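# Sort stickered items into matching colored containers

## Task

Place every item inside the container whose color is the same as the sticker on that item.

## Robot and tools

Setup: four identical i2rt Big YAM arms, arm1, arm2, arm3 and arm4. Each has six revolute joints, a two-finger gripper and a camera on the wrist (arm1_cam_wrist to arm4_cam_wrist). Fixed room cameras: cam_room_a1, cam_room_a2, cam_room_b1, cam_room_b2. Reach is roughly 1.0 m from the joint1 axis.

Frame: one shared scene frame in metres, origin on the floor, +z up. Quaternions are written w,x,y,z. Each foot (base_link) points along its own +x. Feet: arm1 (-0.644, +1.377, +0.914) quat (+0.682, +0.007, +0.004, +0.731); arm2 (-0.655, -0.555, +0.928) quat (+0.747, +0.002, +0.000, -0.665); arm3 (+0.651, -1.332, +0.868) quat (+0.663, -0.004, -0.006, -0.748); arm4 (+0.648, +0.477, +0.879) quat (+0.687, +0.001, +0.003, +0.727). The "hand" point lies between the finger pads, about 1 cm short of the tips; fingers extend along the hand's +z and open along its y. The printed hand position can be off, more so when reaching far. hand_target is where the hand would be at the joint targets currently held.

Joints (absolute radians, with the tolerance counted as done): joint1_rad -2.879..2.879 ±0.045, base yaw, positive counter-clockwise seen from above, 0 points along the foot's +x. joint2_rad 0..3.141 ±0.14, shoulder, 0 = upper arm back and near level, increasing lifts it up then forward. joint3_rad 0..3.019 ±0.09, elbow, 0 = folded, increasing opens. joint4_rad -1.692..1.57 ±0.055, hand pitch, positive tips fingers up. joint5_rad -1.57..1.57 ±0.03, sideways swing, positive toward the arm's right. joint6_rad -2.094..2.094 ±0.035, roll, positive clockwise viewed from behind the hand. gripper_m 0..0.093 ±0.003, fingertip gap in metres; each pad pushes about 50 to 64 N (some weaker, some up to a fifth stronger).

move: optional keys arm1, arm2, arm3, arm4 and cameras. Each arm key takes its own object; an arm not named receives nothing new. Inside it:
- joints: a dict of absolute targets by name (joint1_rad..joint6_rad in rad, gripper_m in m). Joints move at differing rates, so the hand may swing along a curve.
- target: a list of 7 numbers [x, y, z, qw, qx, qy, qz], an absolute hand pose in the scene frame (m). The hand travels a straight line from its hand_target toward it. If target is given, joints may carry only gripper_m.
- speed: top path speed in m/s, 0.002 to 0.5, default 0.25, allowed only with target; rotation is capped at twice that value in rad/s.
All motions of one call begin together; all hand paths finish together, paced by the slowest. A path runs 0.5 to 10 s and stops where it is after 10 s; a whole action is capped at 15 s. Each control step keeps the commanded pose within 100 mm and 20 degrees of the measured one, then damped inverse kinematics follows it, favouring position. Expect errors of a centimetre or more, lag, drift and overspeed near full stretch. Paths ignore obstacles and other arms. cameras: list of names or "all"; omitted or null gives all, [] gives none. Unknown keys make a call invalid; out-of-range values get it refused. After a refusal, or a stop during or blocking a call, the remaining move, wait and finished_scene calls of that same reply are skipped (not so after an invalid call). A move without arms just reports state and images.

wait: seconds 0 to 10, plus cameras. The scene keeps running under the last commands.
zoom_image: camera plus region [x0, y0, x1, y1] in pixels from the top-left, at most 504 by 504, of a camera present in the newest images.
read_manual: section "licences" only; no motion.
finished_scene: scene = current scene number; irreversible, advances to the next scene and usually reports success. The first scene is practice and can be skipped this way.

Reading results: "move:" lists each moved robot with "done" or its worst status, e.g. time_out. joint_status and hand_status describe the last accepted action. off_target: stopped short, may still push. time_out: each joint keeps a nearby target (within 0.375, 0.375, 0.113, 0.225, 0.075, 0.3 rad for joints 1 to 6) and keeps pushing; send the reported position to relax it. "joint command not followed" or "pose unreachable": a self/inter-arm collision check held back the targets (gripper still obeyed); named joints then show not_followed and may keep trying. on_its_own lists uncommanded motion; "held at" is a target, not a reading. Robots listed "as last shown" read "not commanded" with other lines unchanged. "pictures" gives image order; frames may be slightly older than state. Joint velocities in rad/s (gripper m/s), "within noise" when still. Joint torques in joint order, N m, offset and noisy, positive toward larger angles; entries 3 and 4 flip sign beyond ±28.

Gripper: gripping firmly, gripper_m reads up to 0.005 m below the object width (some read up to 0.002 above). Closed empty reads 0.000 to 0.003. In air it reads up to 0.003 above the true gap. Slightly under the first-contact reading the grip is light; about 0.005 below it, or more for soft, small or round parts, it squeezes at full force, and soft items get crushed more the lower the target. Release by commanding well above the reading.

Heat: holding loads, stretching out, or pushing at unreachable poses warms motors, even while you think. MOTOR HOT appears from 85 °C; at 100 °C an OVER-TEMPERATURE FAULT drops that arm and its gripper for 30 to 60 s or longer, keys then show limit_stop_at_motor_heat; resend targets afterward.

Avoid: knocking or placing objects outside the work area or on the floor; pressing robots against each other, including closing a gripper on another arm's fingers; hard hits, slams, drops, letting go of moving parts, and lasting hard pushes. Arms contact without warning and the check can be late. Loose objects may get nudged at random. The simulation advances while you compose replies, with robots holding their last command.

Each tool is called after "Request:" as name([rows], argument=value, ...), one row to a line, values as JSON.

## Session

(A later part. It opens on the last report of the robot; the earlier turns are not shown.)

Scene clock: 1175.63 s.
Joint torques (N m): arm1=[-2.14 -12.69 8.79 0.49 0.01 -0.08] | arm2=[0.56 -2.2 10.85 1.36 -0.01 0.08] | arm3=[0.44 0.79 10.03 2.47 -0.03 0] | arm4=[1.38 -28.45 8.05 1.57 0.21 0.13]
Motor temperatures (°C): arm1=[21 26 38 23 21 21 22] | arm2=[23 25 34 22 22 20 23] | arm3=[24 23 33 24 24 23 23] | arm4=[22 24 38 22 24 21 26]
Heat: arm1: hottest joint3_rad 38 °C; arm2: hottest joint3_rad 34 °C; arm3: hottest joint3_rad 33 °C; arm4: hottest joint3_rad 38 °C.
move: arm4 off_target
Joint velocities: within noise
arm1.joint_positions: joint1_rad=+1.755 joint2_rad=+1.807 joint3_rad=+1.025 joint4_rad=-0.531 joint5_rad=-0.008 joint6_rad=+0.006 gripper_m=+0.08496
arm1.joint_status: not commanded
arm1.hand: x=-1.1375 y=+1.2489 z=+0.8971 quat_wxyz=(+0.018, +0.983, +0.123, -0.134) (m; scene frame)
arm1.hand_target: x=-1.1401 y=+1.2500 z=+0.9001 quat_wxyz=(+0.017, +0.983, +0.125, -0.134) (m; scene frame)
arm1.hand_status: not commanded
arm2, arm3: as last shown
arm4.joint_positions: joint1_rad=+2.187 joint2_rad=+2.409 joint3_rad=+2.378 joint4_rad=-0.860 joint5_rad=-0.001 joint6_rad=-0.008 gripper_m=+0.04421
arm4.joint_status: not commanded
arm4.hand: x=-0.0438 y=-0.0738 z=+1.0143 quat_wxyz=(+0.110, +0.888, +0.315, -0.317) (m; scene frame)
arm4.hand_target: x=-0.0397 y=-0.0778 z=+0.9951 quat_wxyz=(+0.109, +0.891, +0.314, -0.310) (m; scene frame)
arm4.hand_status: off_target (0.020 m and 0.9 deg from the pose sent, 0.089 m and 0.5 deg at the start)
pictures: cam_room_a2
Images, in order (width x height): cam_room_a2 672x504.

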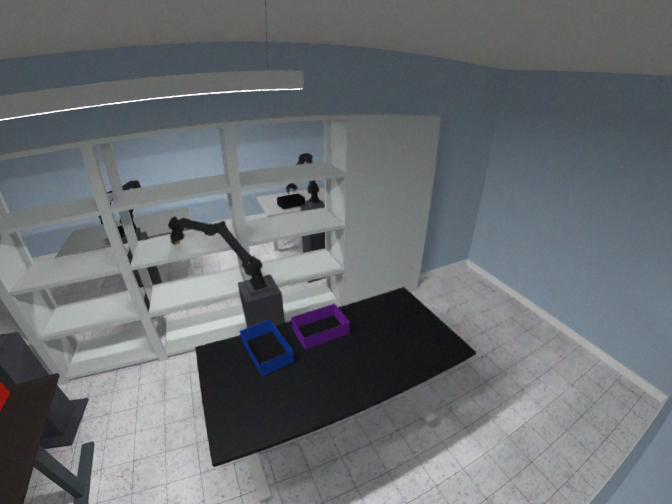

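Request:
move(arm4={"target": [-0.040, -0.078, 0.987, -0.1092, -0.8908, -0.3134, 0.3103], "speed": 0.1}, cameras=[])

Request:
move(arm4={"joints": {"gripper_m": 0.07}}, cameras=["arm4_cam_wrist"])

Request:
move(arm4={"target": [0.42, 0.294, 1.13, -0.1092, -0.8908, -0.3134, 0.3103], "speed": 0.35}, arm2={"joints": {"joint1_rad": 2.121}}, cameras=["cam_room_a2"])

Request:
zoom_image(camera="cam_room_a2", region=[130, 200, 210, 260])

Scene clock: 1182.80 s.
Joint torques (N m): arm1=[-1.67 -12.81 8.81 0.61 0.05 -0.05] | arm2=[0.44 -2.2 10.82 1.4 -0.01 0.09] | arm3=[0.67 0.79 10.04 2.47 -0.03 0.01] | arm4=[1.44 -27.99 7.9 1.58 0.17 0.14]
Motor temperatures (°C): arm1=[21 26 38 23 21 21 21] | arm2=[23 25 34 22 22 20 23] | arm3=[24 23 33 24 24 23 23] | arm4=[22 24 38 22 24 21 26]
Heat: arm1: hottest joint3_rad 38 °C; arm2: hottest joint3_rad 34 °C; arm3: hottest joint3_rad 33 °C; arm4: hottest joint3_rad 38 °C.
move: arm4 off_target
Joint velocities: within noise
arm1, arm2, arm3: as last shown
arm4.joint_positions: joint1_rad=+2.187 joint2_rad=+2.404 joint3_rad=+2.363 joint4_rad=-0.838 joint5_rad=-0.001 joint6_rad=-0.008 gripper_m=+0.04421
arm4.joint_status: not commanded
arm4.hand: x=-0.0448 y=-0.0745 z=+1.0146 quat_wxyz=(+0.112, +0.886, +0.314, -0.323) (m; scene frame)
arm4.hand_target: x=-0.0395 y=-0.0776 z=+0.9872 quat_wxyz=(+0.109, +0.891, +0.314, -0.310) (m; scene frame)
arm4.hand_status: off_target (0.028 m and 1.6 deg from the pose sent, 0.028 m and 0.9 deg at the start)
pictures: none
No camera images: "cameras" was empty.

Scene clock: 1183.40 s.
Joint torques (N m): arm1=[-2.14 -12.63 8.75 0.44 0.02 -0.06] | arm2=[0.5 -2.14 10.81 1.36 -0.01 0.08] | arm3=[0.62 0.73 10.06 2.41 -0.04 0] | arm4=[1.08 -28.04 8.23 1.39 0.11 0.13]
Motor temperatures (°C): arm1=[21 26 38 23 21 21 21] | arm2=[23 25 34 22 22 20 23] | arm3=[24 23 33 24 24 23 23] | arm4=[22 24 38 22 24 21 26]
Heat: arm1: hottest joint3_rad 38 °C; arm2: hottest joint3_rad 34 °C; arm3: hottest joint3_rad 33 °C; arm4: hottest joint3_rad 38 °C.
move: arm4 done
Joint velocities: within noise
arm1, arm2, arm3: as last shown
arm4.joint_positions: joint1_rad=+2.194 joint2_rad=+2.402 joint3_rad=+2.358 joint4_rad=-0.834 joint5_rad=+0.001 joint6_rad=-0.008 gripper_m=+0.06991
arm4.joint_status: all done
arm4.hand: x=-0.0410 y=-0.0787 z=+1.0133 quat_wxyz=(+0.112, +0.885, +0.317, -0.323) (m; scene frame)
arm4.hand_target: x=-0.0396 y=-0.0774 z=+0.9872 quat_wxyz=(+0.109, +0.891, +0.313, -0.310) (m; scene frame)
arm4.hand_status: not commanded
pictures: arm4_cam_wrist
Images, in order (width x height): arm4_cam_wrist 672x504.

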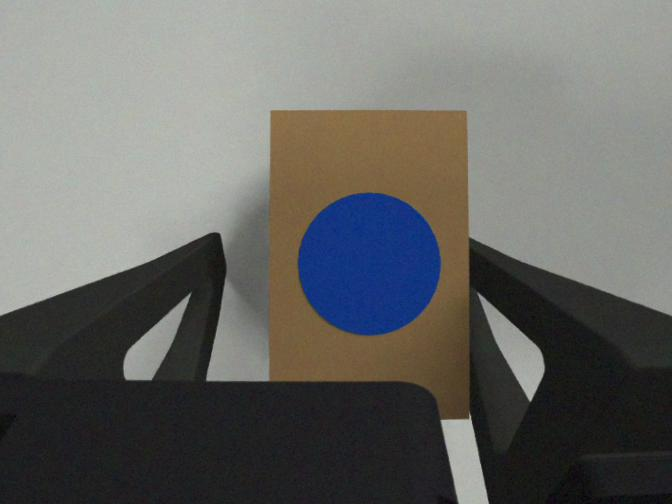

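Scene clock: 1185.93 s.
Joint torques (N m): arm1=[-2.61 -12.81 8.68 0.59 0.07 -0.05] | arm2=[1.03 -2.14 10.82 1.37 0.01 0.09] | arm3=[0.62 0.73 10.07 2.47 -0.03 0] | arm4=[0.79 -0.32 9.05 0.57 0.11 0.15]
Motor temperatures (°C): arm1=[21 26 38 23 21 21 21] | arm2=[23 25 34 22 22 20 23] | arm3=[24 23 33 24 24 23 23] | arm4=[22 24 38 22 24 21 26]
Heat: arm1: hottest joint3_rad 38 °C; arm2: hottest joint3_rad 34 °C; arm3: hottest joint3_rad 33 °C; arm4: hottest joint3_rad 38 °C.
move: arm2 done; arm4 done
Joint velocities: within noise
arm1: as last shown
arm2.joint_positions: joint1_rad=+2.117 joint2_rad=+0.688 joint3_rad=+0.694 joint4_rad=-0.971 joint5_rad=+0.007 joint6_rad=+0.008 gripper_m=+0.06994
arm2.joint_status: all done
arm2.hand: x=-0.4226 y=-0.3761 z=+1.1527 quat_wxyz=(-0.284, +0.306, -0.904, -0.096) (m; scene frame)
arm2.hand_target: x=-0.4273 y=-0.3785 z=+1.1403 quat_wxyz=(-0.267, +0.309, -0.909, -0.091) (m; scene frame)
arm2.hand_status: not commanded
arm3.joint_positions: joint1_rad=-1.590 joint2_rad=+0.406 joint3_rad=+0.792 joint4_rad=-0.616 joint5_rad=+0.001 joint6_rad=-0.005 gripper_m=+0.09401
arm3.joint_status: not commanded
arm3.hand: x=+0.3595 y=-1.2842 z=+1.2970 quat_wxyz=(+0.040, -0.782, +0.057, +0.619) (m; scene frame)
arm3.hand_target: x=+0.3614 y=-1.2814 z=+1.3070 quat_wxyz=(+0.042, -0.773, +0.062, +0.630) (m; scene frame)
arm3.hand_status: not commanded
arm4.joint_positions: joint1_rad=+2.194 joint2_rad=+0.640 joint3_rad=+0.731 joint4_rad=-0.971 joint5_rad=+0.001 joint6_rad=-0.009 gripper_m=+0.06992
arm4.joint_status: not commanded
arm4.hand: x=+0.4187 y=+0.2929 z=+1.1374 quat_wxyz=(+0.112, +0.885, +0.317, -0.323) (m; scene frame)
arm4.hand_target: x=+0.4200 y=+0.2941 z=+1.1300 quat_wxyz=(+0.109, +0.891, +0.313, -0.310) (m; scene frame)
arm4.hand_status: done (0.008 m and 1.7 deg from the pose sent, 0.604 m and 1.7 deg at the start)
pictures: cam_room_a2
Images, in order (width x height): cam_room_a2 672x504.

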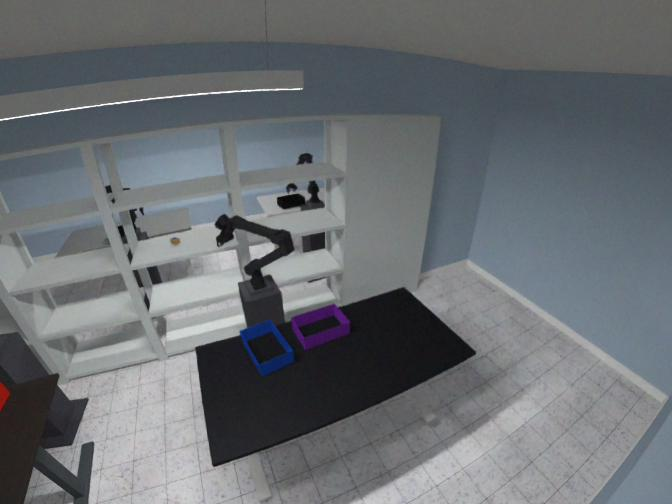

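Scaled by 6.300.

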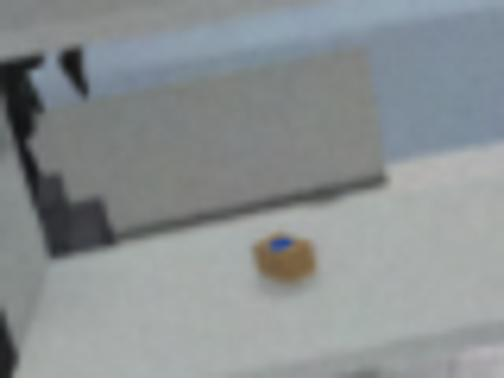

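Request:
move(arm2={"joints": {"gripper_m": 0.085}}, cameras=[])

Request:
move(arm2={"target": [-0.04, -0.07, 1.085, 0.1275, -0.3258, 0.9357, 0.0444], "speed": 0.3}, cameras=["arm2_cam_wrist"])

Scene clock: 1190.57 s.
Joint torques (N m): arm1=[-2.02 -12.92 8.59 0.42 0.09 -0.02] | arm2=[0.97 -2.2 10.78 1.37 0.01 0.09] | arm3=[0.67 0.73 10.06 2.52 -0.04 0.01] | arm4=[0.91 -0.44 9.01 0.68 0.11 0.12]
Motor temperatures (°C): arm1=[21 26 38 23 21 21 21] | arm2=[23 25 34 22 22 20 23] | arm3=[24 23 34 24 24 23 23] | arm4=[22 24 38 22 24 21 26]
Heat: arm1: hottest joint3_rad 38 °C; arm2: hottest joint3_rad 34 °C; arm3: hottest joint3_rad 34 °C; arm4: hottest joint3_rad 38 °C.
move: arm2 done
Joint velocities: within noise
arm1, arm3, arm4: as last shown
arm2.joint_positions: joint1_rad=+2.117 joint2_rad=+0.688 joint3_rad=+0.694 joint4_rad=-0.971 joint5_rad=+0.007 joint6_rad=+0.008 gripper_m=+0.08489
arm2.joint_status: all done
arm2.hand: x=-0.4226 y=-0.3761 z=+1.1527 quat_wxyz=(-0.284, +0.306, -0.904, -0.096) (m; scene frame)
arm2.hand_target: x=-0.4273 y=-0.3785 z=+1.1403 quat_wxyz=(-0.267, +0.309, -0.909, -0.091) (m; scene frame)
arm2.hand_status: not commanded
arm4.hand: x=+0.4188 y=+0.2929 z=+1.1374 quat_wxyz=(+0.112, +0.885, +0.317, -0.323) (m; scene frame)
arm4.hand_target: x=+0.4201 y=+0.2941 z=+1.1300 quat_wxyz=(+0.109, +0.891, +0.313, -0.310) (m; scene frame)
pictures: none
No camera images: "cameras" was empty.

Scene clock: 1193.27 s.
Joint torques (N m): arm1=[-2.14 -13.04 8.87 0.46 0.03 -0.06] | arm2=[1.08 -24.59 16.4 0.73 -0.16 -0.02] | arm3=[0.56 0.79 10.04 2.45 -0.03 0] | arm4=[1.03 -0.44 9.06 0.66 0.09 0.15]
Motor temperatures (°C): arm1=[21 26 38 23 21 21 21] | arm2=[23 25 35 22 22 20 23] | arm3=[24 23 34 24 24 23 23] | arm4=[22 24 38 22 24 21 25]
Heat: arm1: hottest joint3_rad 38 °C; arm2: hottest joint3_rad 35 °C; arm3: hottest joint3_rad 34 °C; arm4: hottest joint3_rad 38 °C.
move: arm2 off_target
Joint velocities: within noise
arm1, arm3, arm4: as last shown
arm2.joint_positions: joint1_rad=+2.117 joint2_rad=+2.320 joint3_rad=+2.407 joint4_rad=-1.396 joint5_rad=+0.004 joint6_rad=+0.008 gripper_m=+0.08489
arm2.joint_status: not commanded
arm2.hand: x=-0.0451 y=-0.0804 z=+1.0883 quat_wxyz=(-0.125, +0.319, -0.939, -0.042) (m; scene frame)
arm2.hand_target: x=-0.0406 y=-0.0705 z=+1.0849 quat_wxyz=(-0.129, +0.326, -0.936, -0.045) (m; scene frame)
arm2.hand_status: off_target (0.012 m and 0.9 deg from the pose sent, 0.495 m and 19.4 deg at the start)
pictures: arm2_cam_wrist
Images, in order (width x height): arm2_cam_wrist 672x504.

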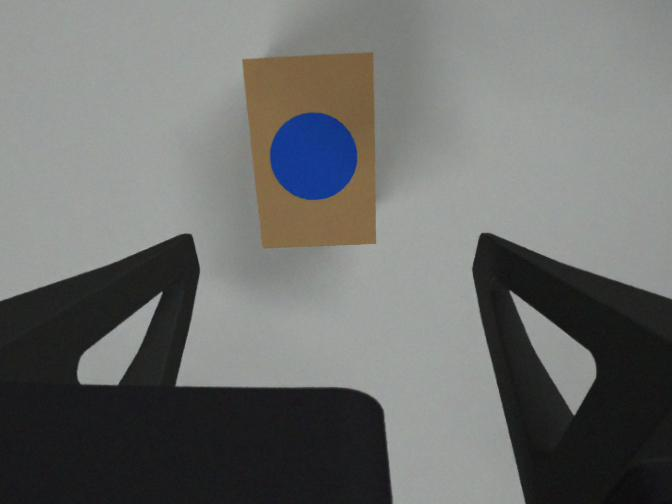

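Request:
move(arm2={"target": [-0.034, -0.048, 0.998, 0.1275, -0.3258, 0.9357, 0.0444], "speed": 0.12}, cameras=["arm2_cam_wrist"])

Scene clock: 1203.73 s.
Joint torques (N m): arm1=[-1.67 -12.63 8.83 0.65 0.03 -0.04] | arm2=[1.2 -25.47 12.41 1.68 0.05 0.15] | arm3=[0.62 0.67 10.02 2.44 -0.04 0.01] | arm4=[1.03 -0.73 8.95 0.66 0.12 0.15]
Motor temperatures (°C): arm1=[21 26 37 23 21 21 21] | arm2=[23 26 39 22 22 20 23] | arm3=[24 23 34 24 24 23 23] | arm4=[22 24 38 22 24 21 25]
Heat: arm1: hottest joint3_rad 37 °C; arm2: hottest joint3_rad 39 °C; arm3: hottest joint3_rad 34 °C; arm4: hottest joint3_rad 38 °C.
move: arm2 off_target
Joint velocities: within noise
arm1, arm3, arm4: as last shown
arm2.joint_positions: joint1_rad=+2.134 joint2_rad=+2.404 joint3_rad=+2.380 joint4_rad=-1.263 joint5_rad=+0.004 joint6_rad=+0.008 gripper_m=+0.08489
arm2.joint_status: not commanded
arm2.hand: x=-0.0335 y=-0.0545 z=+1.0209 quat_wxyz=(-0.136, +0.326, -0.934, -0.047) (m; scene frame)
arm2.hand_target: x=-0.0348 y=-0.0485 z=+0.9982 quat_wxyz=(-0.128, +0.326, -0.936, -0.044) (m; scene frame)
arm2.hand_status: off_target (0.024 m and 1.0 deg from the pose sent, 0.097 m and 0.9 deg at the start)
pictures: arm2_cam_wrist
Images, in order (width x height): arm2_cam_wrist 672x504.

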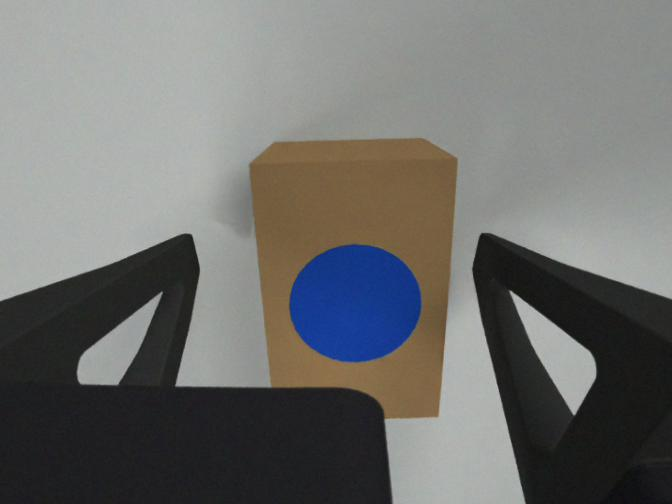

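Request:
move(arm2={"joints": {"gripper_m": 0.036}}, cameras=[])

Request:
move(arm2={"target": [-0.45, -0.392, 1.13, 0.1275, -0.3258, 0.9357, 0.0444], "speed": 0.35}, cameras=[])

Request:
move(arm2={"joints": {"joint1_rad": 0.918}}, cameras=[])

Request:
move(arm2={"target": [-0.002, -0.9436, 1.08, 0.1302, 0.2627, 0.9553, -0.0358], "speed": 0.3}, cameras=["arm2_cam_wrist"])

Scene clock: 1211.33 s.
Joint torques (N m): arm1=[-2.67 -12.34 8.77 0.57 0.08 -0.04] | arm2=[1.38 -25.64 12.36 1.7 0.04 0.14] | arm3=[0.56 0.73 10.09 2.5 -0.04 -0.01] | arm4=[1.03 -0.15 8.98 0.49 0.09 0.18]
Motor temperatures (°C): arm1=[21 26 37 23 21 21 21] | arm2=[23 26 39 22 22 20 23] | arm3=[24 23 34 24 24 23 23] | arm4=[22 24 38 22 24 21 25]
Heat: arm1: hottest joint3_rad 37 °C; arm2: hottest joint3_rad 39 °C; arm3: hottest joint3_rad 34 °C; arm4: hottest joint3_rad 38 °C.
move: arm2 off_target
Joint velocities: within noise
arm1, arm3, arm4: as last shown
arm2.joint_positions: joint1_rad=+2.134 joint2_rad=+2.404 joint3_rad=+2.380 joint4_rad=-1.263 joint5_rad=+0.005 joint6_rad=+0.008 gripper_m=+0.04384
arm2.joint_status: gripper_m off_target (ended at +0.04387, target +0.03600)
arm2.hand: x=-0.0334 y=-0.0546 z=+1.0209 quat_wxyz=(-0.136, +0.326, -0.934, -0.047) (m; scene frame)
arm2.hand_target: x=-0.0348 y=-0.0486 z=+0.9982 quat_wxyz=(-0.128, +0.326, -0.936, -0.044) (m; scene frame)
arm2.hand_status: not commanded
pictures: none
No camera images: "cameras" was empty.

Scene clock: 1213.63 s.
Joint torques (N m): arm1=[-2.61 -12.4 8.83 0.53 -0.01 -0.05] | arm2=[0.5 -3.19 10.61 0.87 -0.1 0.06] | arm3=[0.5 0.91 10.04 2.45 -0.04 -0.01] | arm4=[0.62 -0.21 8.99 0.76 0.09 0.15]
Motor temperatures (°C): arm1=[21 26 37 23 21 21 21] | arm2=[23 26 39 22 22 20 23] | arm3=[24 23 34 24 24 23 23] | arm4=[22 24 38 22 24 21 25]
Heat: arm1: hottest joint3_rad 37 °C; arm2: hottest joint3_rad 39 °C; arm3: hottest joint3_rad 34 °C; arm4: hottest joint3_rad 38 °C.
move: arm2 off_target
Joint velocities: within noise
arm1.joint_positions: joint1_rad=+1.755 joint2_rad=+1.807 joint3_rad=+1.025 joint4_rad=-0.531 joint5_rad=-0.008 joint6_rad=+0.006 gripper_m=+0.08496
arm1.joint_status: not commanded
arm1.hand: x=-1.1375 y=+1.2489 z=+0.8971 quat_wxyz=(+0.018, +0.983, +0.123, -0.134) (m; scene frame)
arm1.hand_target: x=-1.1401 y=+1.2500 z=+0.9001 quat_wxyz=(+0.017, +0.983, +0.125, -0.134) (m; scene frame)
arm1.hand_status: not commanded
arm2.joint_positions: joint1_rad=+2.134 joint2_rad=+0.818 joint3_rad=+0.796 joint4_rad=-1.246 joint5_rad=+0.005 joint6_rad=+0.008 gripper_m=+0.04384
arm2.joint_status: not commanded
arm2.hand: x=-0.4464 y=-0.3887 z=+1.1394 quat_wxyz=(-0.144, +0.325, -0.933, -0.050) (m; scene frame)
arm2.hand_target: x=-0.4501 y=-0.3920 z=+1.1302 quat_wxyz=(-0.128, +0.326, -0.936, -0.044) (m; scene frame)
arm2.hand_status: off_target (0.011 m and 2.0 deg from the pose sent, 0.547 m and 1.0 deg at the start)
arm3, arm4: as last shown
pictures: none
No camera images: "cameras" was empty.

Scene clock: 1215.23 s.
Joint torques (N m): arm1=[-2.14 -12.4 8.8 0.42 0.03 -0.05] | arm2=[0.44 -3.25 10.61 0.9 -0.04 0.06] | arm3=[0.56 0.79 10.07 2.44 -0.02 0] | arm4=[0.85 -0.62 8.98 0.69 0.12 0.14]
Motor temperatures (°C): arm1=[21 27 37 23 21 21 21] | arm2=[23 26 38 22 22 20 23] | arm3=[24 23 34 24 24 23 23] | arm4=[22 24 39 22 24 21 25]
Heat: arm1: hottest joint3_rad 37 °C; arm2: hottest joint3_rad 38 °C; arm3: hottest joint3_rad 34 °C; arm4: hottest joint3_rad 39 °C.
move: arm2 done
Joint velocities: within noise
arm1, arm3, arm4: as last shown
arm2.joint_positions: joint1_rad=+0.921 joint2_rad=+0.819 joint3_rad=+0.796 joint4_rad=-1.246 joint5_rad=+0.004 joint6_rad=+0.008 gripper_m=+0.04385
arm2.joint_status: all done
arm2.hand: x=-0.4254 y=-0.6931 z=+1.1384 quat_wxyz=(-0.145, -0.265, -0.953, +0.039) (m; scene frame)
arm2.hand_target: x=-0.4301 y=-0.6910 z=+1.1293 quat_wxyz=(-0.129, -0.266, -0.955, +0.035) (m; scene frame)
arm2.hand_status: not commanded
pictures: none
No camera images: "cameras" was empty.

Scene clock: 1217.87 s.
Joint torques (N m): arm1=[-1.9 -12.16 8.68 0.44 0.01 -0.05] | arm2=[0.67 -23.94 16.83 0.75 0.02 0] | arm3=[0.56 0.73 10.02 2.44 -0.04 0] | arm4=[1.03 -0.67 9.14 0.77 0.11 0.15]
Motor temperatures (°C): arm1=[21 27 37 23 21 21 21] | arm2=[23 26 39 22 22 20 23] | arm3=[24 23 34 24 24 23 23] | arm4=[22 24 39 22 24 21 25]
Heat: arm1: hottest joint3_rad 37 °C; arm2: hottest joint3_rad 39 °C; arm3: hottest joint3_rad 34 °C; arm4: hottest joint3_rad 39 °C.
move: arm2 off_target
Joint velocities: within noise
arm1, arm3, arm4: as last shown
arm2.joint_positions: joint1_rad=+0.921 joint2_rad=+2.213 joint3_rad=+2.190 joint4_rad=-1.296 joint5_rad=+0.004 joint6_rad=+0.008 gripper_m=+0.04385
arm2.joint_status: not commanded
arm2.hand: x=-0.0136 y=-0.9359 z=+1.0743 quat_wxyz=(-0.121, -0.266, -0.956, +0.033) (m; scene frame)
arm2.hand_target: x=-0.0028 y=-0.9432 z=+1.0799 quat_wxyz=(-0.131, -0.263, -0.955, +0.036) (m; scene frame)
arm2.hand_status: off_target (0.015 m and 1.2 deg from the pose sent, 0.495 m and 1.8 deg at the start)
pictures: arm2_cam_wrist
Images, in order (width x height): arm2_cam_wrist 672x504.

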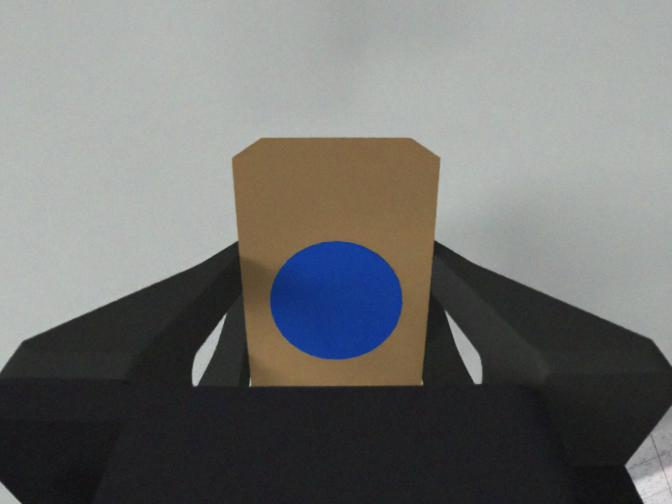

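Request:
move(arm2={"target": [0.0, -0.9436, 0.998, 0.1302, 0.2627, 0.9553, -0.0358], "speed": 0.12}, cameras=[])

Request:
move(arm2={"target": [0.0, -0.9436, 0.985, 0.1302, 0.2627, 0.9553, -0.0358], "speed": 0.08}, cameras=["cam_room_a1","arm2_cam_wrist"])

Request:
zoom_image(camera="cam_room_a1", region=[340, 180, 430, 250])

Scene clock: 1223.87 s.
Joint torques (N m): arm1=[-1.55 -12.75 8.65 0.53 0.04 -0.02] | arm2=[0.73 -24.18 10.89 2 0.02 0.03] | arm3=[0.56 0.73 10.03 2.43 -0.03 0] | arm4=[0.91 -0.15 9.06 0.7 0.11 0.18]
Motor temperatures (°C): arm1=[21 27 37 23 21 21 21] | arm2=[23 26 40 22 22 20 24] | arm3=[24 23 34 24 24 23 23] | arm4=[22 23 39 22 24 21 25]
Heat: arm1: hottest joint3_rad 37 °C; arm2: hottest joint3_rad 40 °C; arm3: hottest joint3_rad 34 °C; arm4: hottest joint3_rad 39 °C.
move: arm2 off_target
Joint velocities: within noise
arm1: as last shown
arm2.joint_positions: joint1_rad=+0.921 joint2_rad=+2.243 joint3_rad=+2.104 joint4_rad=-1.139 joint5_rad=+0.004 joint6_rad=+0.008 gripper_m=+0.04385
arm2.joint_status: not commanded
arm2.hand: x=-0.0013 y=-0.9429 z=+1.0238 quat_wxyz=(-0.141, -0.265, -0.953, +0.038) (m; scene frame)
arm2.hand_target: x=-0.0009 y=-0.9432 z=+0.9982 quat_wxyz=(-0.130, -0.263, -0.955, +0.036) (m; scene frame)
arm2.hand_status: off_target (0.026 m and 1.3 deg from the pose sent, 0.078 m and 1.2 deg at the start)
arm3.joint_positions: joint1_rad=-1.590 joint2_rad=+0.406 joint3_rad=+0.792 joint4_rad=-0.616 joint5_rad=+0.001 joint6_rad=-0.005 gripper_m=+0.09401
arm3.joint_status: not commanded
arm3.hand: x=+0.3595 y=-1.2842 z=+1.2970 quat_wxyz=(+0.040, -0.782, +0.057, +0.619) (m; scene frame)
arm3.hand_target: x=+0.3614 y=-1.2814 z=+1.3070 quat_wxyz=(+0.042, -0.773, +0.062, +0.630) (m; scene frame)
arm3.hand_status: not commanded
arm4.joint_positions: joint1_rad=+2.194 joint2_rad=+0.640 joint3_rad=+0.731 joint4_rad=-0.971 joint5_rad=+0.001 joint6_rad=-0.009 gripper_m=+0.06992
arm4.joint_status: not commanded
arm4.hand: x=+0.4188 y=+0.2929 z=+1.1374 quat_wxyz=(+0.112, +0.885, +0.317, -0.323) (m; scene frame)
arm4.hand_target: x=+0.4201 y=+0.2941 z=+1.1300 quat_wxyz=(+0.109, +0.891, +0.313, -0.310) (m; scene frame)
arm4.hand_status: not commanded
pictures: none
No camera images: "cameras" was empty.

Scene clock: 1224.83 s.
Joint torques (N m): arm1=[-2.14 -12.51 8.5 0.43 0.06 -0.04] | arm2=[0.91 -23.36 10.06 2.03 0.02 0.01] | arm3=[0.73 0.85 10.04 2.43 -0.04 0] | arm4=[0.5 -0.91 9.16 0.65 0.09 0.12]
Motor temperatures (°C): arm1=[21 27 37 23 21 21 21] | arm2=[23 26 40 22 22 20 24] | arm3=[24 23 34 24 24 23 23] | arm4=[22 23 39 22 24 21 25]
Heat: arm1: hottest joint3_rad 37 °C; arm2: hottest joint3_rad 40 °C; arm3: hottest joint3_rad 34 °C; arm4: hottest joint3_rad 39 °C.
move: arm2 off_target
Joint velocities: within noise
arm1, arm3, arm4: as last shown
arm2.joint_positions: joint1_rad=+0.921 joint2_rad=+2.243 joint3_rad=+2.093 joint4_rad=-1.110 joint5_rad=+0.004 joint6_rad=+0.008 gripper_m=+0.04385
arm2.joint_status: not commanded
arm2.hand: x=+0.0018 y=-0.9448 z=+1.0209 quat_wxyz=(-0.149, -0.265, -0.952, +0.040) (m; scene frame)
arm2.hand_target: x=-0.0013 y=-0.9429 z=+0.9856 quat_wxyz=(-0.130, -0.263, -0.955, +0.036) (m; scene frame)
arm2.hand_status: off_target (0.036 m and 2.3 deg from the pose sent, 0.039 m and 1.3 deg at the start)
pictures: arm2_cam_wrist, cam_room_a1
Images, in order (width x height): arm2_cam_wrist 672x504, cam_room_a1 672x504.

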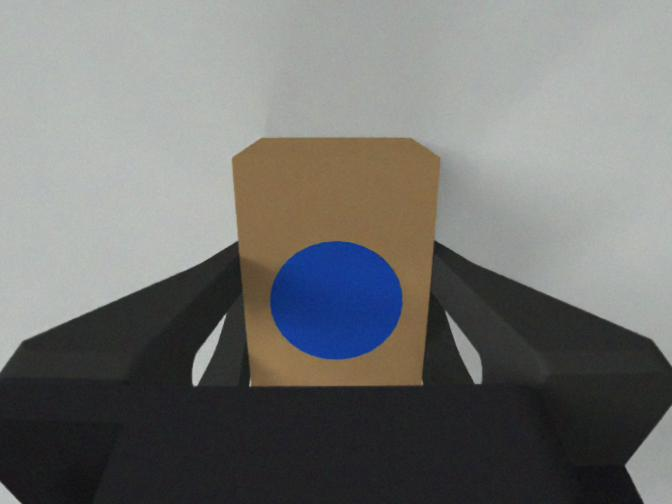

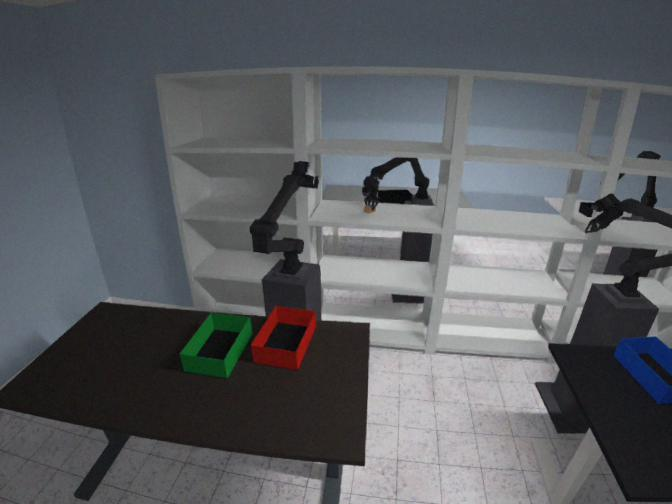

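Scaled by 5.600.

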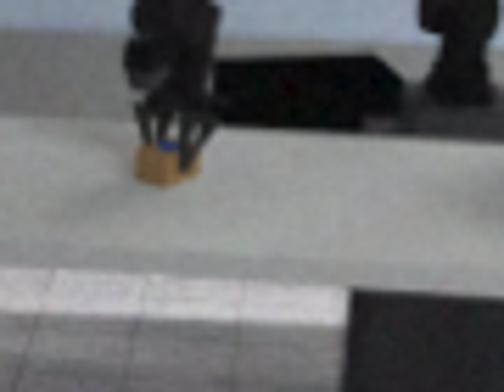

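Request:
move(arm2={"joints": {"gripper_m": 0.07}}, arm3={"joints": {"joint1_rad": -1.985, "joint2_rad": 0.75, "joint3_rad": 0.77, "joint4_rad": -1.0}}, cameras=["arm2_cam_wrist"])

Request:
move(arm2={"target": [-0.42, -0.696, 1.13, 0.1302, 0.2627, 0.9553, -0.0358], "speed": 0.35}, cameras=[])

Request:
move(arm3={"target": [0.03, -0.962, 1.09, 0.0746, -0.9252, 0.2543, 0.2714], "speed": 0.3}, cameras=["arm3_cam_wrist", "cam_room_a1"])

Scene clock: 1233.43 s.
Joint torques (N m): arm1=[-1.79 -12.86 8.85 0.42 0.01 -0.02] | arm2=[0.91 -23.36 10.04 2.04 0.02 0.01] | arm3=[0.79 -3.6 10.07 0.73 0.04 0] | arm4=[0.67 -0.56 9.06 0.72 0.08 0.16]
Motor temperatures (°C): arm1=[21 27 37 23 21 21 21] | arm2=[23 27 39 22 22 20 24] | arm3=[24 23 34 24 24 23 23] | arm4=[22 23 39 22 24 21 25]
Heat: arm1: hottest joint3_rad 37 °C; arm2: hottest joint3_rad 39 °C; arm3: hottest joint3_rad 34 °C; arm4: hottest joint3_rad 39 °C.
move: arm2 done; arm3 done
Joint velocities: within noise
arm1, arm4: as last shown
arm2.joint_positions: joint1_rad=+0.921 joint2_rad=+2.243 joint3_rad=+2.093 joint4_rad=-1.110 joint5_rad=+0.004 joint6_rad=+0.008 gripper_m=+0.06992
arm2.joint_status: all done
arm2.hand: x=+0.0018 y=-0.9448 z=+1.0209 quat_wxyz=(-0.149, -0.265, -0.952, +0.040) (m; scene frame)
arm2.hand_target: x=-0.0013 y=-0.9429 z=+0.9856 quat_wxyz=(-0.130, -0.263, -0.955, +0.036) (m; scene frame)
arm2.hand_status: not commanded
arm3.joint_positions: joint1_rad=-1.977 joint2_rad=+0.757 joint3_rad=+0.762 joint4_rad=-0.994 joint5_rad=-0.001 joint6_rad=-0.005 gripper_m=+0.09401
arm3.joint_status: all done
arm3.hand: x=+0.3826 y=-1.1720 z=+1.1015 quat_wxyz=(+0.069, -0.926, +0.249, +0.274) (m; scene frame)
arm3.hand_target: x=+0.3844 y=-1.1700 z=+1.1068 quat_wxyz=(+0.071, -0.923, +0.255, +0.278) (m; scene frame)
arm3.hand_status: not commanded
pictures: arm2_cam_wrist
Images, in order (width x height): arm2_cam_wrist 672x504.

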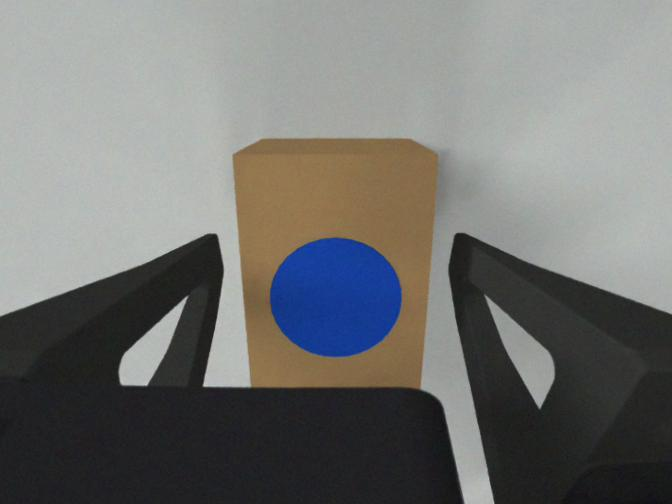

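Scene clock: 1235.53 s.
Joint torques (N m): arm1=[-1.96 -12.81 8.68 0.57 0.02 -0.06] | arm2=[0.91 -3.43 10.3 0.88 -0.05 0.06] | arm3=[0.73 -3.78 10.09 0.79 0.05 0] | arm4=[0.38 -1.08 8.91 0.75 0.1 0.14]
Motor temperatures (°C): arm1=[21 27 37 23 21 21 21] | arm2=[23 27 38 22 22 20 24] | arm3=[24 23 33 24 24 23 23] | arm4=[22 23 39 22 24 21 25]
Heat: arm1: hottest joint3_rad 37 °C; arm2: hottest joint3_rad 38 °C; arm3: hottest joint3_rad 33 °C; arm4: hottest joint3_rad 39 °C.
move: arm2 off_target
Joint velocities: within noise
arm1, arm3, arm4: as last shown
arm2.joint_positions: joint1_rad=+0.921 joint2_rad=+0.848 joint3_rad=+0.817 joint4_rad=-1.227 joint5_rad=+0.006 joint6_rad=+0.006 gripper_m=+0.06992
arm2.joint_status: not commanded
arm2.hand: x=-0.4152 y=-0.6995 z=+1.1421 quat_wxyz=(-0.151, -0.264, -0.952, +0.042) (m; scene frame)
arm2.hand_target: x=-0.4201 y=-0.6960 z=+1.1303 quat_wxyz=(-0.130, -0.263, -0.955, +0.036) (m; scene frame)
arm2.hand_status: off_target (0.013 m and 2.5 deg from the pose sent, 0.502 m and 2.3 deg at the start)
pictures: none
No camera images: "cameras" was empty.

Scene clock: 1237.67 s.
Joint torques (N m): arm1=[-1.85 -12.92 8.77 0.43 0.04 -0.03] | arm2=[0.91 -3.31 10.3 0.88 -0.05 0.06] | arm3=[1.32 -22.07 13.78 0.64 0.12 -0.01] | arm4=[0.85 -0.67 9.06 0.83 0.09 0.15]
Motor temperatures (°C): arm1=[21 27 37 23 21 21 21] | arm2=[23 27 38 22 22 20 24] | arm3=[24 23 34 24 24 23 23] | arm4=[22 23 39 22 24 21 25]
Heat: arm1: hottest joint3_rad 37 °C; arm2: hottest joint3_rad 38 °C; arm3: hottest joint3_rad 34 °C; arm4: hottest joint3_rad 39 °C.
move: arm3 off_target
Joint velocities: within noise
arm1, arm2, arm4: as last shown
arm2.hand: x=-0.4153 y=-0.6994 z=+1.1421 quat_wxyz=(-0.150, -0.264, -0.952, +0.042) (m; scene frame)
arm2.hand_target: x=-0.4202 y=-0.6960 z=+1.1303 quat_wxyz=(-0.130, -0.263, -0.955, +0.036) (m; scene frame)
arm3.joint_positions: joint1_rad=-1.977 joint2_rad=+1.888 joint3_rad=+1.740 joint4_rad=-0.893 joint5_rad=+0.010 joint6_rad=-0.005 gripper_m=+0.09401
arm3.joint_status: not commanded
arm3.hand: x=+0.0412 y=-0.9716 z=+1.0624 quat_wxyz=(+0.067, -0.933, +0.252, +0.249) (m; scene frame)
arm3.hand_target: x=+0.0313 y=-0.9629 z=+1.0899 quat_wxyz=(+0.075, -0.925, +0.254, +0.272) (m; scene frame)
arm3.hand_status: off_target (0.031 m and 2.8 deg from the pose sent, 0.411 m and 1.0 deg at the start)
pictures: arm3_cam_wrist, cam_room_a1
Images, in order (width x height): arm3_cam_wrist 672x504, cam_room_a1 672x504.

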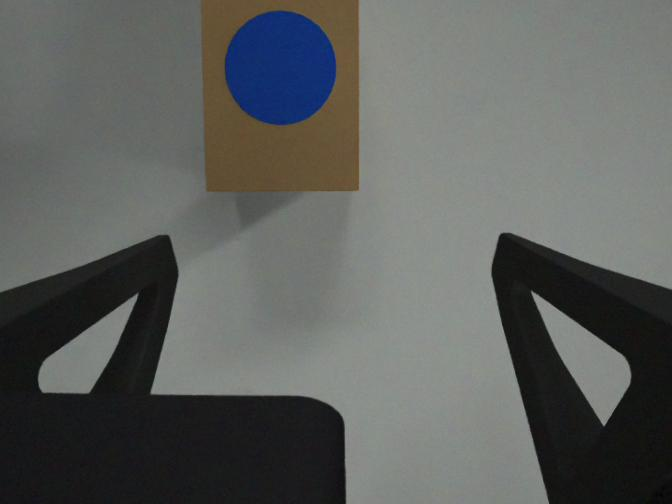

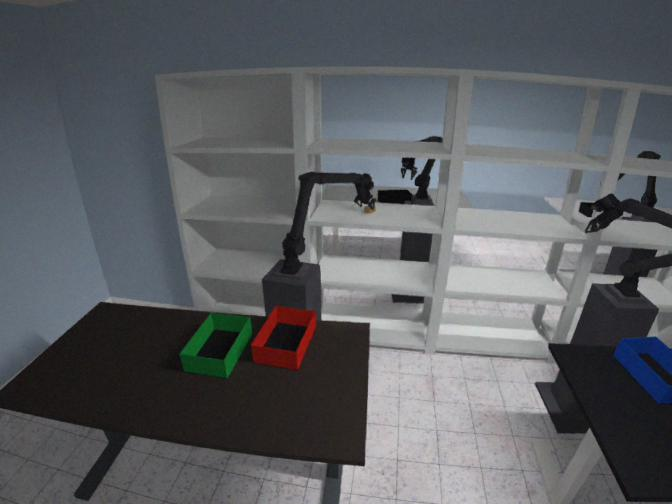

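Request:
move(arm3={"joints": {"joint1_rad": -1.955}}, cameras=[])

Request:
move(arm3={"target": [-0.026, -0.956, 1.045, 0.0702, -0.9293, 0.2394, 0.2726], "speed": 0.12}, cameras=["arm3_cam_wrist"])

Scene clock: 1248.23 s.
Joint torques (N m): arm1=[-1.61 -12.86 8.81 0.5 0.03 -0.07] | arm2=[0.79 -3.37 10.29 0.84 -0.05 0.05] | arm3=[2.2 -21.89 13.78 0.62 0.12 0] | arm4=[0.5 -0.5 9.06 0.59 0.12 0.15]
Motor temperatures (°C): arm1=[21 27 37 23 21 21 21] | arm2=[23 27 37 22 22 20 23] | arm3=[24 25 35 24 24 23 23] | arm4=[22 23 39 22 24 21 25]
Heat: arm1: hottest joint3_rad 37 °C; arm2: hottest joint3_rad 37 °C; arm3: hottest joint3_rad 35 °C; arm4: hottest joint3_rad 39 °C.
move: arm3 done
Joint velocities: within noise
arm1.joint_positions: joint1_rad=+1.755 joint2_rad=+1.807 joint3_rad=+1.025 joint4_rad=-0.531 joint5_rad=-0.008 joint6_rad=+0.006 gripper_m=+0.08496
arm1.joint_status: not commanded
arm1.hand: x=-1.1375 y=+1.2489 z=+0.8971 quat_wxyz=(+0.018, +0.983, +0.123, -0.134) (m; scene frame)
arm1.hand_target: x=-1.1401 y=+1.2500 z=+0.9001 quat_wxyz=(+0.017, +0.983, +0.125, -0.134) (m; scene frame)
arm1.hand_status: not commanded
arm2, arm4: as last shown
arm3.joint_positions: joint1_rad=-1.967 joint2_rad=+1.888 joint3_rad=+1.740 joint4_rad=-0.893 joint5_rad=+0.010 joint6_rad=-0.005 gripper_m=+0.09401
arm3.joint_status: all done
arm3.hand: x=+0.0377 y=-0.9777 z=+1.0625 quat_wxyz=(+0.066, -0.934, +0.247, +0.249) (m; scene frame)
arm3.hand_target: x=+0.0225 y=-0.9782 z=+1.0901 quat_wxyz=(+0.071, -0.928, +0.243, +0.273) (m; scene frame)
arm3.hand_status: not commanded
pictures: none
No camera images: "cameras" was empty.

Scene clock: 1249.40 s.
Joint torques (N m): arm1=[-2.32 -12.4 8.76 0.43 -0.02 -0.04] | arm2=[0.85 -3.43 10.3 0.84 -0.06 0.05] | arm3=[2.43 -22.83 13.57 1.39 0.08 -0.06] | arm4=[0.73 -0.44 9.01 0.61 0.11 0.15]
Motor temperatures (°C): arm1=[21 27 37 23 21 21 21] | arm2=[23 27 37 22 22 20 23] | arm3=[24 25 35 24 24 23 23] | arm4=[22 23 39 22 24 21 25]
Heat: arm1: hottest joint3_rad 37 °C; arm2: hottest joint3_rad 37 °C; arm3: hottest joint3_rad 35 °C; arm4: hottest joint3_rad 39 °C.
move: arm3 off_target
Joint velocities: within noise
arm1, arm2, arm4: as last shown
arm3.joint_positions: joint1_rad=-1.962 joint2_rad=+2.039 joint3_rad=+1.882 joint4_rad=-0.883 joint5_rad=+0.010 joint6_rad=-0.004 gripper_m=+0.09398
arm3.joint_status: not commanded
arm3.hand: x=-0.0062 y=-0.9574 z=+1.0276 quat_wxyz=(+0.065, -0.934, +0.246, +0.250) (m; scene frame)
arm3.hand_target: x=-0.0248 y=-0.9568 z=+1.0453 quat_wxyz=(+0.070, -0.929, +0.239, +0.273) (m; scene frame)
arm3.hand_status: off_target (0.026 m and 2.8 deg from the pose sent, 0.069 m and 2.9 deg at the start)
pictures: arm3_cam_wrist
Images, in order (width x height): arm3_cam_wrist 672x504.

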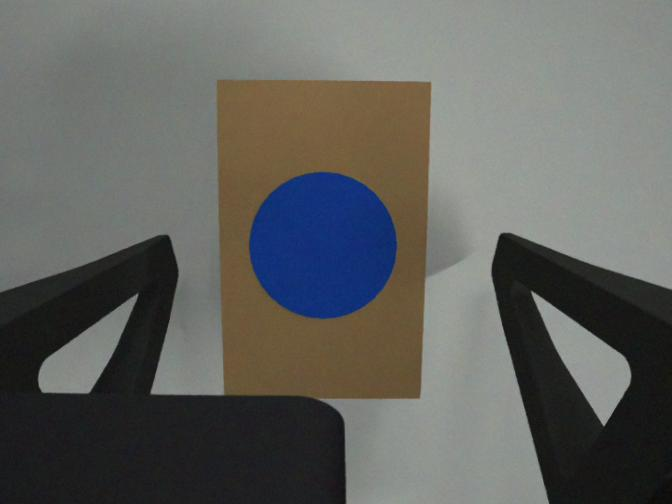

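Request:
move(arm3={"joints": {"gripper_m": 0.036}}, cameras=[])

Request:
move(arm3={"target": [0.39, -1.184, 1.14, 0.0702, -0.9293, 0.2394, 0.2726], "speed": 0.35}, cameras=["arm3_cam_wrist"])

Scene clock: 1253.97 s.
Joint torques (N m): arm1=[-2.55 -12.57 9.01 0.46 0.03 -0.02] | arm2=[0.85 -3.37 10.29 0.9 -0.04 0.05] | arm3=[2.37 -22.83 13.55 1.33 0.07 -0.04] | arm4=[0.85 -0.67 9.02 0.75 0.07 0.17]
Motor temperatures (°C): arm1=[21 27 37 23 21 21 21] | arm2=[23 27 36 22 22 20 23] | arm3=[24 25 35 24 24 23 23] | arm4=[22 23 39 22 24 21 25]
Heat: arm1: hottest joint3_rad 37 °C; arm2: hottest joint3_rad 36 °C; arm3: hottest joint3_rad 35 °C; arm4: hottest joint3_rad 39 °C.
move: arm3 off_target
Joint velocities: within noise
arm1, arm2, arm4: as last shown
arm3.joint_positions: joint1_rad=-1.962 joint2_rad=+2.039 joint3_rad=+1.882 joint4_rad=-0.883 joint5_rad=+0.010 joint6_rad=-0.004 gripper_m=+0.04426
arm3.joint_status: gripper_m off_target (ended at +0.04429, target +0.03600)
arm3.hand: x=-0.0061 y=-0.9573 z=+1.0276 quat_wxyz=(+0.065, -0.934, +0.246, +0.250) (m; scene frame)
arm3.hand_target: x=-0.0247 y=-0.9567 z=+1.0453 quat_wxyz=(+0.070, -0.929, +0.239, +0.273) (m; scene frame)
arm3.hand_status: not commanded
pictures: none
No camera images: "cameras" was empty.

Scene clock: 1256.17 s.
Joint torques (N m): arm1=[-2.49 -12.51 8.73 0.53 0.05 -0.06] | arm2=[0.91 -3.43 10.29 0.87 -0.06 0.05] | arm3=[2.32 -2.32 9.26 0.87 0.12 0.01] | arm4=[1.08 -0.5 8.94 0.55 0.11 0.15]
Motor temperatures (°C): arm1=[21 27 37 23 21 21 21] | arm2=[23 27 36 22 22 20 23] | arm3=[24 25 35 24 24 23 23] | arm4=[22 23 39 22 24 21 25]
Heat: arm1: hottest joint3_rad 37 °C; arm2: hottest joint3_rad 36 °C; arm3: hottest joint3_rad 35 °C; arm4: hottest joint3_rad 39 °C.
move: arm3 done
Joint velocities: within noise
arm1, arm2: as last shown
arm3.joint_positions: joint1_rad=-1.959 joint2_rad=+0.725 joint3_rad=+0.854 joint4_rad=-1.113 joint5_rad=+0.012 joint6_rad=-0.004 gripper_m=+0.04426
arm3.joint_status: not commanded
arm3.hand: x=+0.3913 y=-1.1803 z=+1.1418 quat_wxyz=(+0.073, -0.927, +0.243, +0.276) (m; scene frame)
arm3.hand_target: x=+0.3900 y=-1.1840 z=+1.1400 quat_wxyz=(+0.070, -0.929, +0.239, +0.273) (m; scene frame)
arm3.hand_status: done (0.004 m and 0.6 deg from the pose sent, 0.470 m and 2.8 deg at the start)
arm4.joint_positions: joint1_rad=+2.194 joint2_rad=+0.640 joint3_rad=+0.731 joint4_rad=-0.971 joint5_rad=+0.001 joint6_rad=-0.009 gripper_m=+0.06992
arm4.joint_status: not commanded
arm4.hand: x=+0.4188 y=+0.2929 z=+1.1374 quat_wxyz=(+0.112, +0.885, +0.317, -0.323) (m; scene frame)
arm4.hand_target: x=+0.4201 y=+0.2941 z=+1.1300 quat_wxyz=(+0.109, +0.891, +0.313, -0.310) (m; scene frame)
arm4.hand_status: not commanded
pictures: arm3_cam_wrist
Images, in order (width x height): arm3_cam_wrist 672x504.

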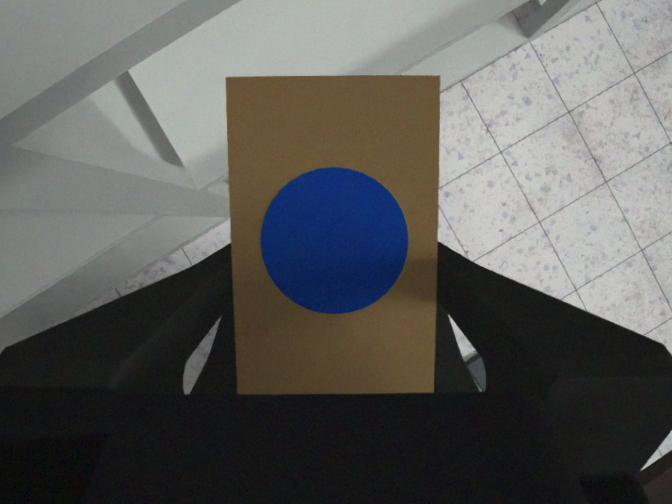

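Request:
move(arm3={"joints": {"joint1_rad": 1.915}}, cameras=[])

Request:
move(arm3={"target": [1.09, -1.232, 0.90, 0.2797, -0.1073, 0.9536, 0.0315], "speed": 0.3}, cameras=["arm3_cam_wrist"])

Scene clock: 1268.90 s.
Joint torques (N m): arm1=[-2.43 -12.51 8.75 0.5 0 0] | arm2=[0.97 -3.43 10.26 0.87 -0.06 0.05] | arm3=[1.73 -2.78 9.26 0.91 0.14 -0.01] | arm4=[0.85 -0.32 9.13 0.79 0.07 0.15]
Motor temperatures (°C): arm1=[21 27 37 23 21 21 21] | arm2=[23 27 35 22 22 20 23] | arm3=[24 24 35 24 24 23 24] | arm4=[22 23 39 22 24 21 25]
Heat: arm1: hottest joint3_rad 37 °C; arm2: hottest joint3_rad 35 °C; arm3: hottest joint3_rad 35 °C; arm4: hottest joint3_rad 39 °C.
move: arm3 done
Joint velocities: within noise
arm1, arm2, arm4: as last shown
arm3.joint_positions: joint1_rad=+1.906 joint2_rad=+0.731 joint3_rad=+0.854 joint4_rad=-1.113 joint5_rad=+0.013 joint6_rad=-0.003 gripper_m=+0.04424
arm3.joint_status: all done
arm3.hand: x=+0.9434 y=-1.2668 z=+1.1422 quat_wxyz=(-0.285, +0.104, -0.953, -0.018) (m; scene frame)
arm3.hand_target: x=+0.9415 y=-1.2649 z=+1.1418 quat_wxyz=(-0.284, +0.106, -0.953, -0.018) (m; scene frame)
arm3.hand_status: not commanded
pictures: none
No camera images: "cameras" was empty.

Scene clock: 1270.57 s.
Joint torques (N m): arm1=[-2.43 -12.69 8.85 0.46 0.02 -0.04] | arm2=[0.85 -3.49 10.3 0.85 -0.05 0.05] | arm3=[1.38 -12.1 8.21 1.65 -0.07 -0.01] | arm4=[0.67 -0.44 8.96 0.65 0.11 0.14]
Motor temperatures (°C): arm1=[21 27 37 23 21 21 21] | arm2=[23 27 35 22 22 20 23] | arm3=[24 24 34 24 24 23 24] | arm4=[22 23 39 22 24 21 25]
Heat: arm1: hottest joint3_rad 37 °C; arm2: hottest joint3_rad 35 °C; arm3: hottest joint3_rad 34 °C; arm4: hottest joint3_rad 39 °C.
move: arm3 off_target
Joint velocities: within noise
arm1, arm2, arm4: as last shown
arm3.joint_positions: joint1_rad=+1.906 joint2_rad=+1.482 joint3_rad=+0.646 joint4_rad=-0.215 joint5_rad=-0.013 joint6_rad=-0.003 gripper_m=+0.04424
arm3.joint_status: not commanded
arm3.hand: x=+1.0749 y=-1.2372 z=+0.8838 quat_wxyz=(-0.255, +0.108, -0.961, -0.027) (m; scene frame)
arm3.hand_target: x=+1.0895 y=-1.2321 z=+0.9003 quat_wxyz=(-0.280, +0.107, -0.954, -0.032) (m; scene frame)
arm3.hand_status: off_target (0.023 m and 3.0 deg from the pose sent, 0.285 m and 1.8 deg at the start)
pictures: arm3_cam_wrist
Images, in order (width x height): arm3_cam_wrist 672x504.

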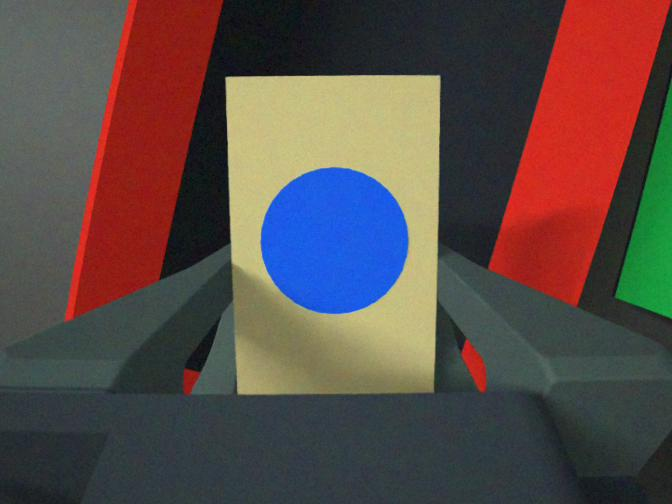

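Request:
move(arm3={"target": [1.14, -1.221, 0.80, 0.2797, -0.1073, 0.9536, 0.0315], "speed": 0.2}, cameras=["arm3_cam_wrist"])

Request:
move(arm3={"target": [1.14, -1.221, 0.745, 0.2797, -0.1073, 0.9536, 0.0315], "speed": 0.1}, cameras=["arm3_cam_wrist"])

Request:
move(arm3={"target": [1.14, -1.221, 0.73, 0.2797, -0.1073, 0.9536, 0.0315], "speed": 0.06}, cameras=[])

Scene clock: 1288.07 s.
Joint torques (N m): arm1=[-1.73 -12.57 8.85 0.55 0.04 -0.02] | arm2=[0.79 -3.25 10.32 0.87 -0.05 0.05] | arm3=[1.44 -14.62 7.25 1.68 -0.01 0.02] | arm4=[0.38 -0.56 9.05 0.68 0.09 0.12]
Motor temperatures (°C): arm1=[21 27 37 23 21 21 21] | arm2=[23 26 35 22 22 20 23] | arm3=[24 25 34 24 24 23 24] | arm4=[22 23 39 22 24 21 25]
Heat: arm1: hottest joint3_rad 37 °C; arm2: hottest joint3_rad 35 °C; arm3: hottest joint3_rad 34 °C; arm4: hottest joint3_rad 39 °C.
move: arm3 off_target
Joint velocities: within noise
arm1, arm4: as last shown
arm2.joint_positions: joint1_rad=+0.921 joint2_rad=+0.848 joint3_rad=+0.817 joint4_rad=-1.227 joint5_rad=+0.006 joint6_rad=+0.006 gripper_m=+0.06992
arm2.joint_status: not commanded
arm2.hand: x=-0.4153 y=-0.6994 z=+1.1421 quat_wxyz=(-0.150, -0.264, -0.952, +0.042) (m; scene frame)
arm2.hand_target: x=-0.4202 y=-0.6960 z=+1.1303 quat_wxyz=(-0.130, -0.263, -0.955, +0.036) (m; scene frame)
arm2.hand_status: not commanded
arm3.joint_positions: joint1_rad=+1.906 joint2_rad=+1.840 joint3_rad=+0.727 joint4_rad=+0.066 joint5_rad=-0.013 joint6_rad=-0.003 gripper_m=+0.04424
arm3.joint_status: not commanded
arm3.hand: x=+1.1192 y=-1.2289 z=+0.7882 quat_wxyz=(-0.256, +0.108, -0.960, -0.027) (m; scene frame)
arm3.hand_target: x=+1.1393 y=-1.2211 z=+0.8008 quat_wxyz=(-0.280, +0.107, -0.954, -0.032) (m; scene frame)
arm3.hand_status: off_target (0.025 m and 2.9 deg from the pose sent, 0.107 m and 3.0 deg at the start)
pictures: arm3_cam_wrist
Images, in order (width x height): arm3_cam_wrist 672x504.

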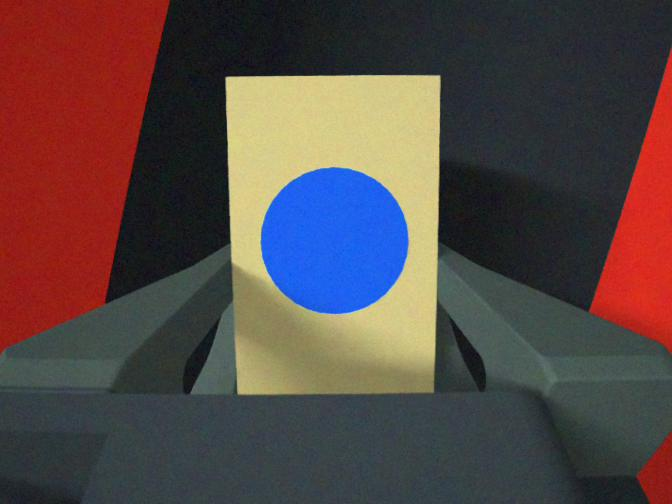

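Scene clock: 1289.13 s.
Joint torques (N m): arm1=[-2.14 -12.16 8.87 0.54 0.04 -0.06] | arm2=[0.91 -3.25 10.29 0.85 -0.06 0.05] | arm3=[1.61 -13.27 5.5 1.55 0.05 0.02] | arm4=[0.62 -0.26 9.05 0.7 0.08 0.16]
Motor temperatures (°C): arm1=[21 27 37 23 21 21 21] | arm2=[23 26 35 22 22 20 23] | arm3=[24 25 33 24 24 23 24] | arm4=[22 23 39 22 24 21 25]
Heat: arm1: hottest joint3_rad 37 °C; arm2: hottest joint3_rad 35 °C; arm3: hottest joint3_rad 33 °C; arm4: hottest joint3_rad 39 °C.
move: arm3 off_target
Joint velocities: within noise
arm1, arm2, arm4: as last shown
arm3.joint_positions: joint1_rad=+1.906 joint2_rad=+1.983 joint3_rad=+0.747 joint4_rad=+0.224 joint5_rad=-0.013 joint6_rad=-0.001 gripper_m=+0.04424
arm3.joint_status: not commanded
arm3.hand: x=+1.1313 y=-1.2268 z=+0.7476 quat_wxyz=(-0.273, +0.107, -0.955, -0.029) (m; scene frame)
arm3.hand_target: x=+1.1397 y=-1.2210 z=+0.7452 quat_wxyz=(-0.280, +0.107, -0.954, -0.032) (m; scene frame)
arm3.hand_status: off_target (0.011 m and 0.8 deg from the pose sent, 0.049 m and 2.9 deg at the start)
pictures: arm3_cam_wrist
Images, in order (width x height): arm3_cam_wrist 672x504.

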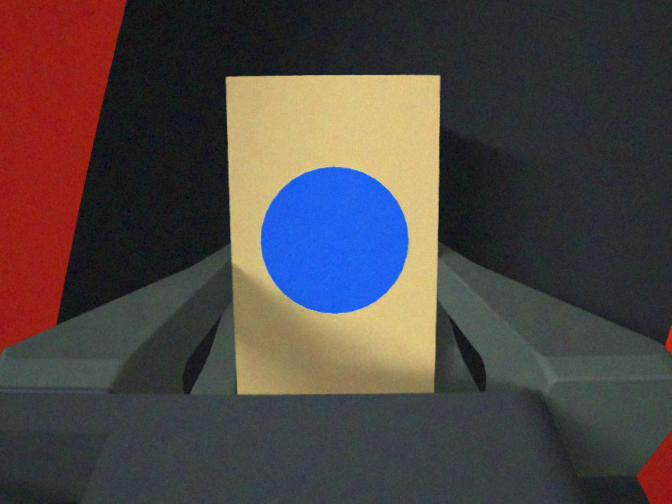

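Scene clock: 1290.10 s.
Joint torques (N m): arm1=[-1.85 -12.34 8.75 0.46 0.05 -0.03] | arm2=[0.85 -3.31 10.28 0.88 -0.06 0.05] | arm3=[1.61 -11.4 4.89 1.2 0.08 0.01] | arm4=[0.79 -0.62 9.06 0.73 0.11 0.14]
Motor temperatures (°C): arm1=[21 27 37 23 21 21 21] | arm2=[23 26 35 22 22 20 23] | arm3=[24 25 33 24 24 23 24] | arm4=[22 23 39 22 24 21 25]
Heat: arm1: hottest joint3_rad 37 °C; arm2: hottest joint3_rad 35 °C; arm3: hottest joint3_rad 33 °C; arm4: hottest joint3_rad 39 °C.
move: arm3 off_target
Joint velocities: within noise
arm1.joint_positions: joint1_rad=+1.755 joint2_rad=+1.807 joint3_rad=+1.025 joint4_rad=-0.531 joint5_rad=-0.008 joint6_rad=+0.006 gripper_m=+0.08496
arm1.joint_status: not commanded
arm1.hand: x=-1.1375 y=+1.2489 z=+0.8971 quat_wxyz=(+0.018, +0.983, +0.123, -0.134) (m; scene frame)
arm1.hand_target: x=-1.1401 y=+1.2500 z=+0.9001 quat_wxyz=(+0.017, +0.983, +0.125, -0.134) (m; scene frame)
arm1.hand_status: not commanded
arm2, arm4: as last shown
arm3.joint_positions: joint1_rad=+1.906 joint2_rad=+2.002 joint3_rad=+0.758 joint4_rad=+0.273 joint5_rad=-0.013 joint6_rad=+0.000 gripper_m=+0.04424
arm3.joint_status: not commanded
arm3.hand: x=+1.1426 y=-1.2243 z=+0.7480 quat_wxyz=(-0.293, +0.106, -0.950, -0.031) (m; scene frame)
arm3.hand_target: x=+1.1392 y=-1.2213 z=+0.7307 quat_wxyz=(-0.280, +0.107, -0.954, -0.031) (m; scene frame)
arm3.hand_status: off_target (0.018 m and 1.6 deg from the pose sent, 0.021 m and 0.8 deg at the start)
pictures: none
No camera images: "cameras" was empty.


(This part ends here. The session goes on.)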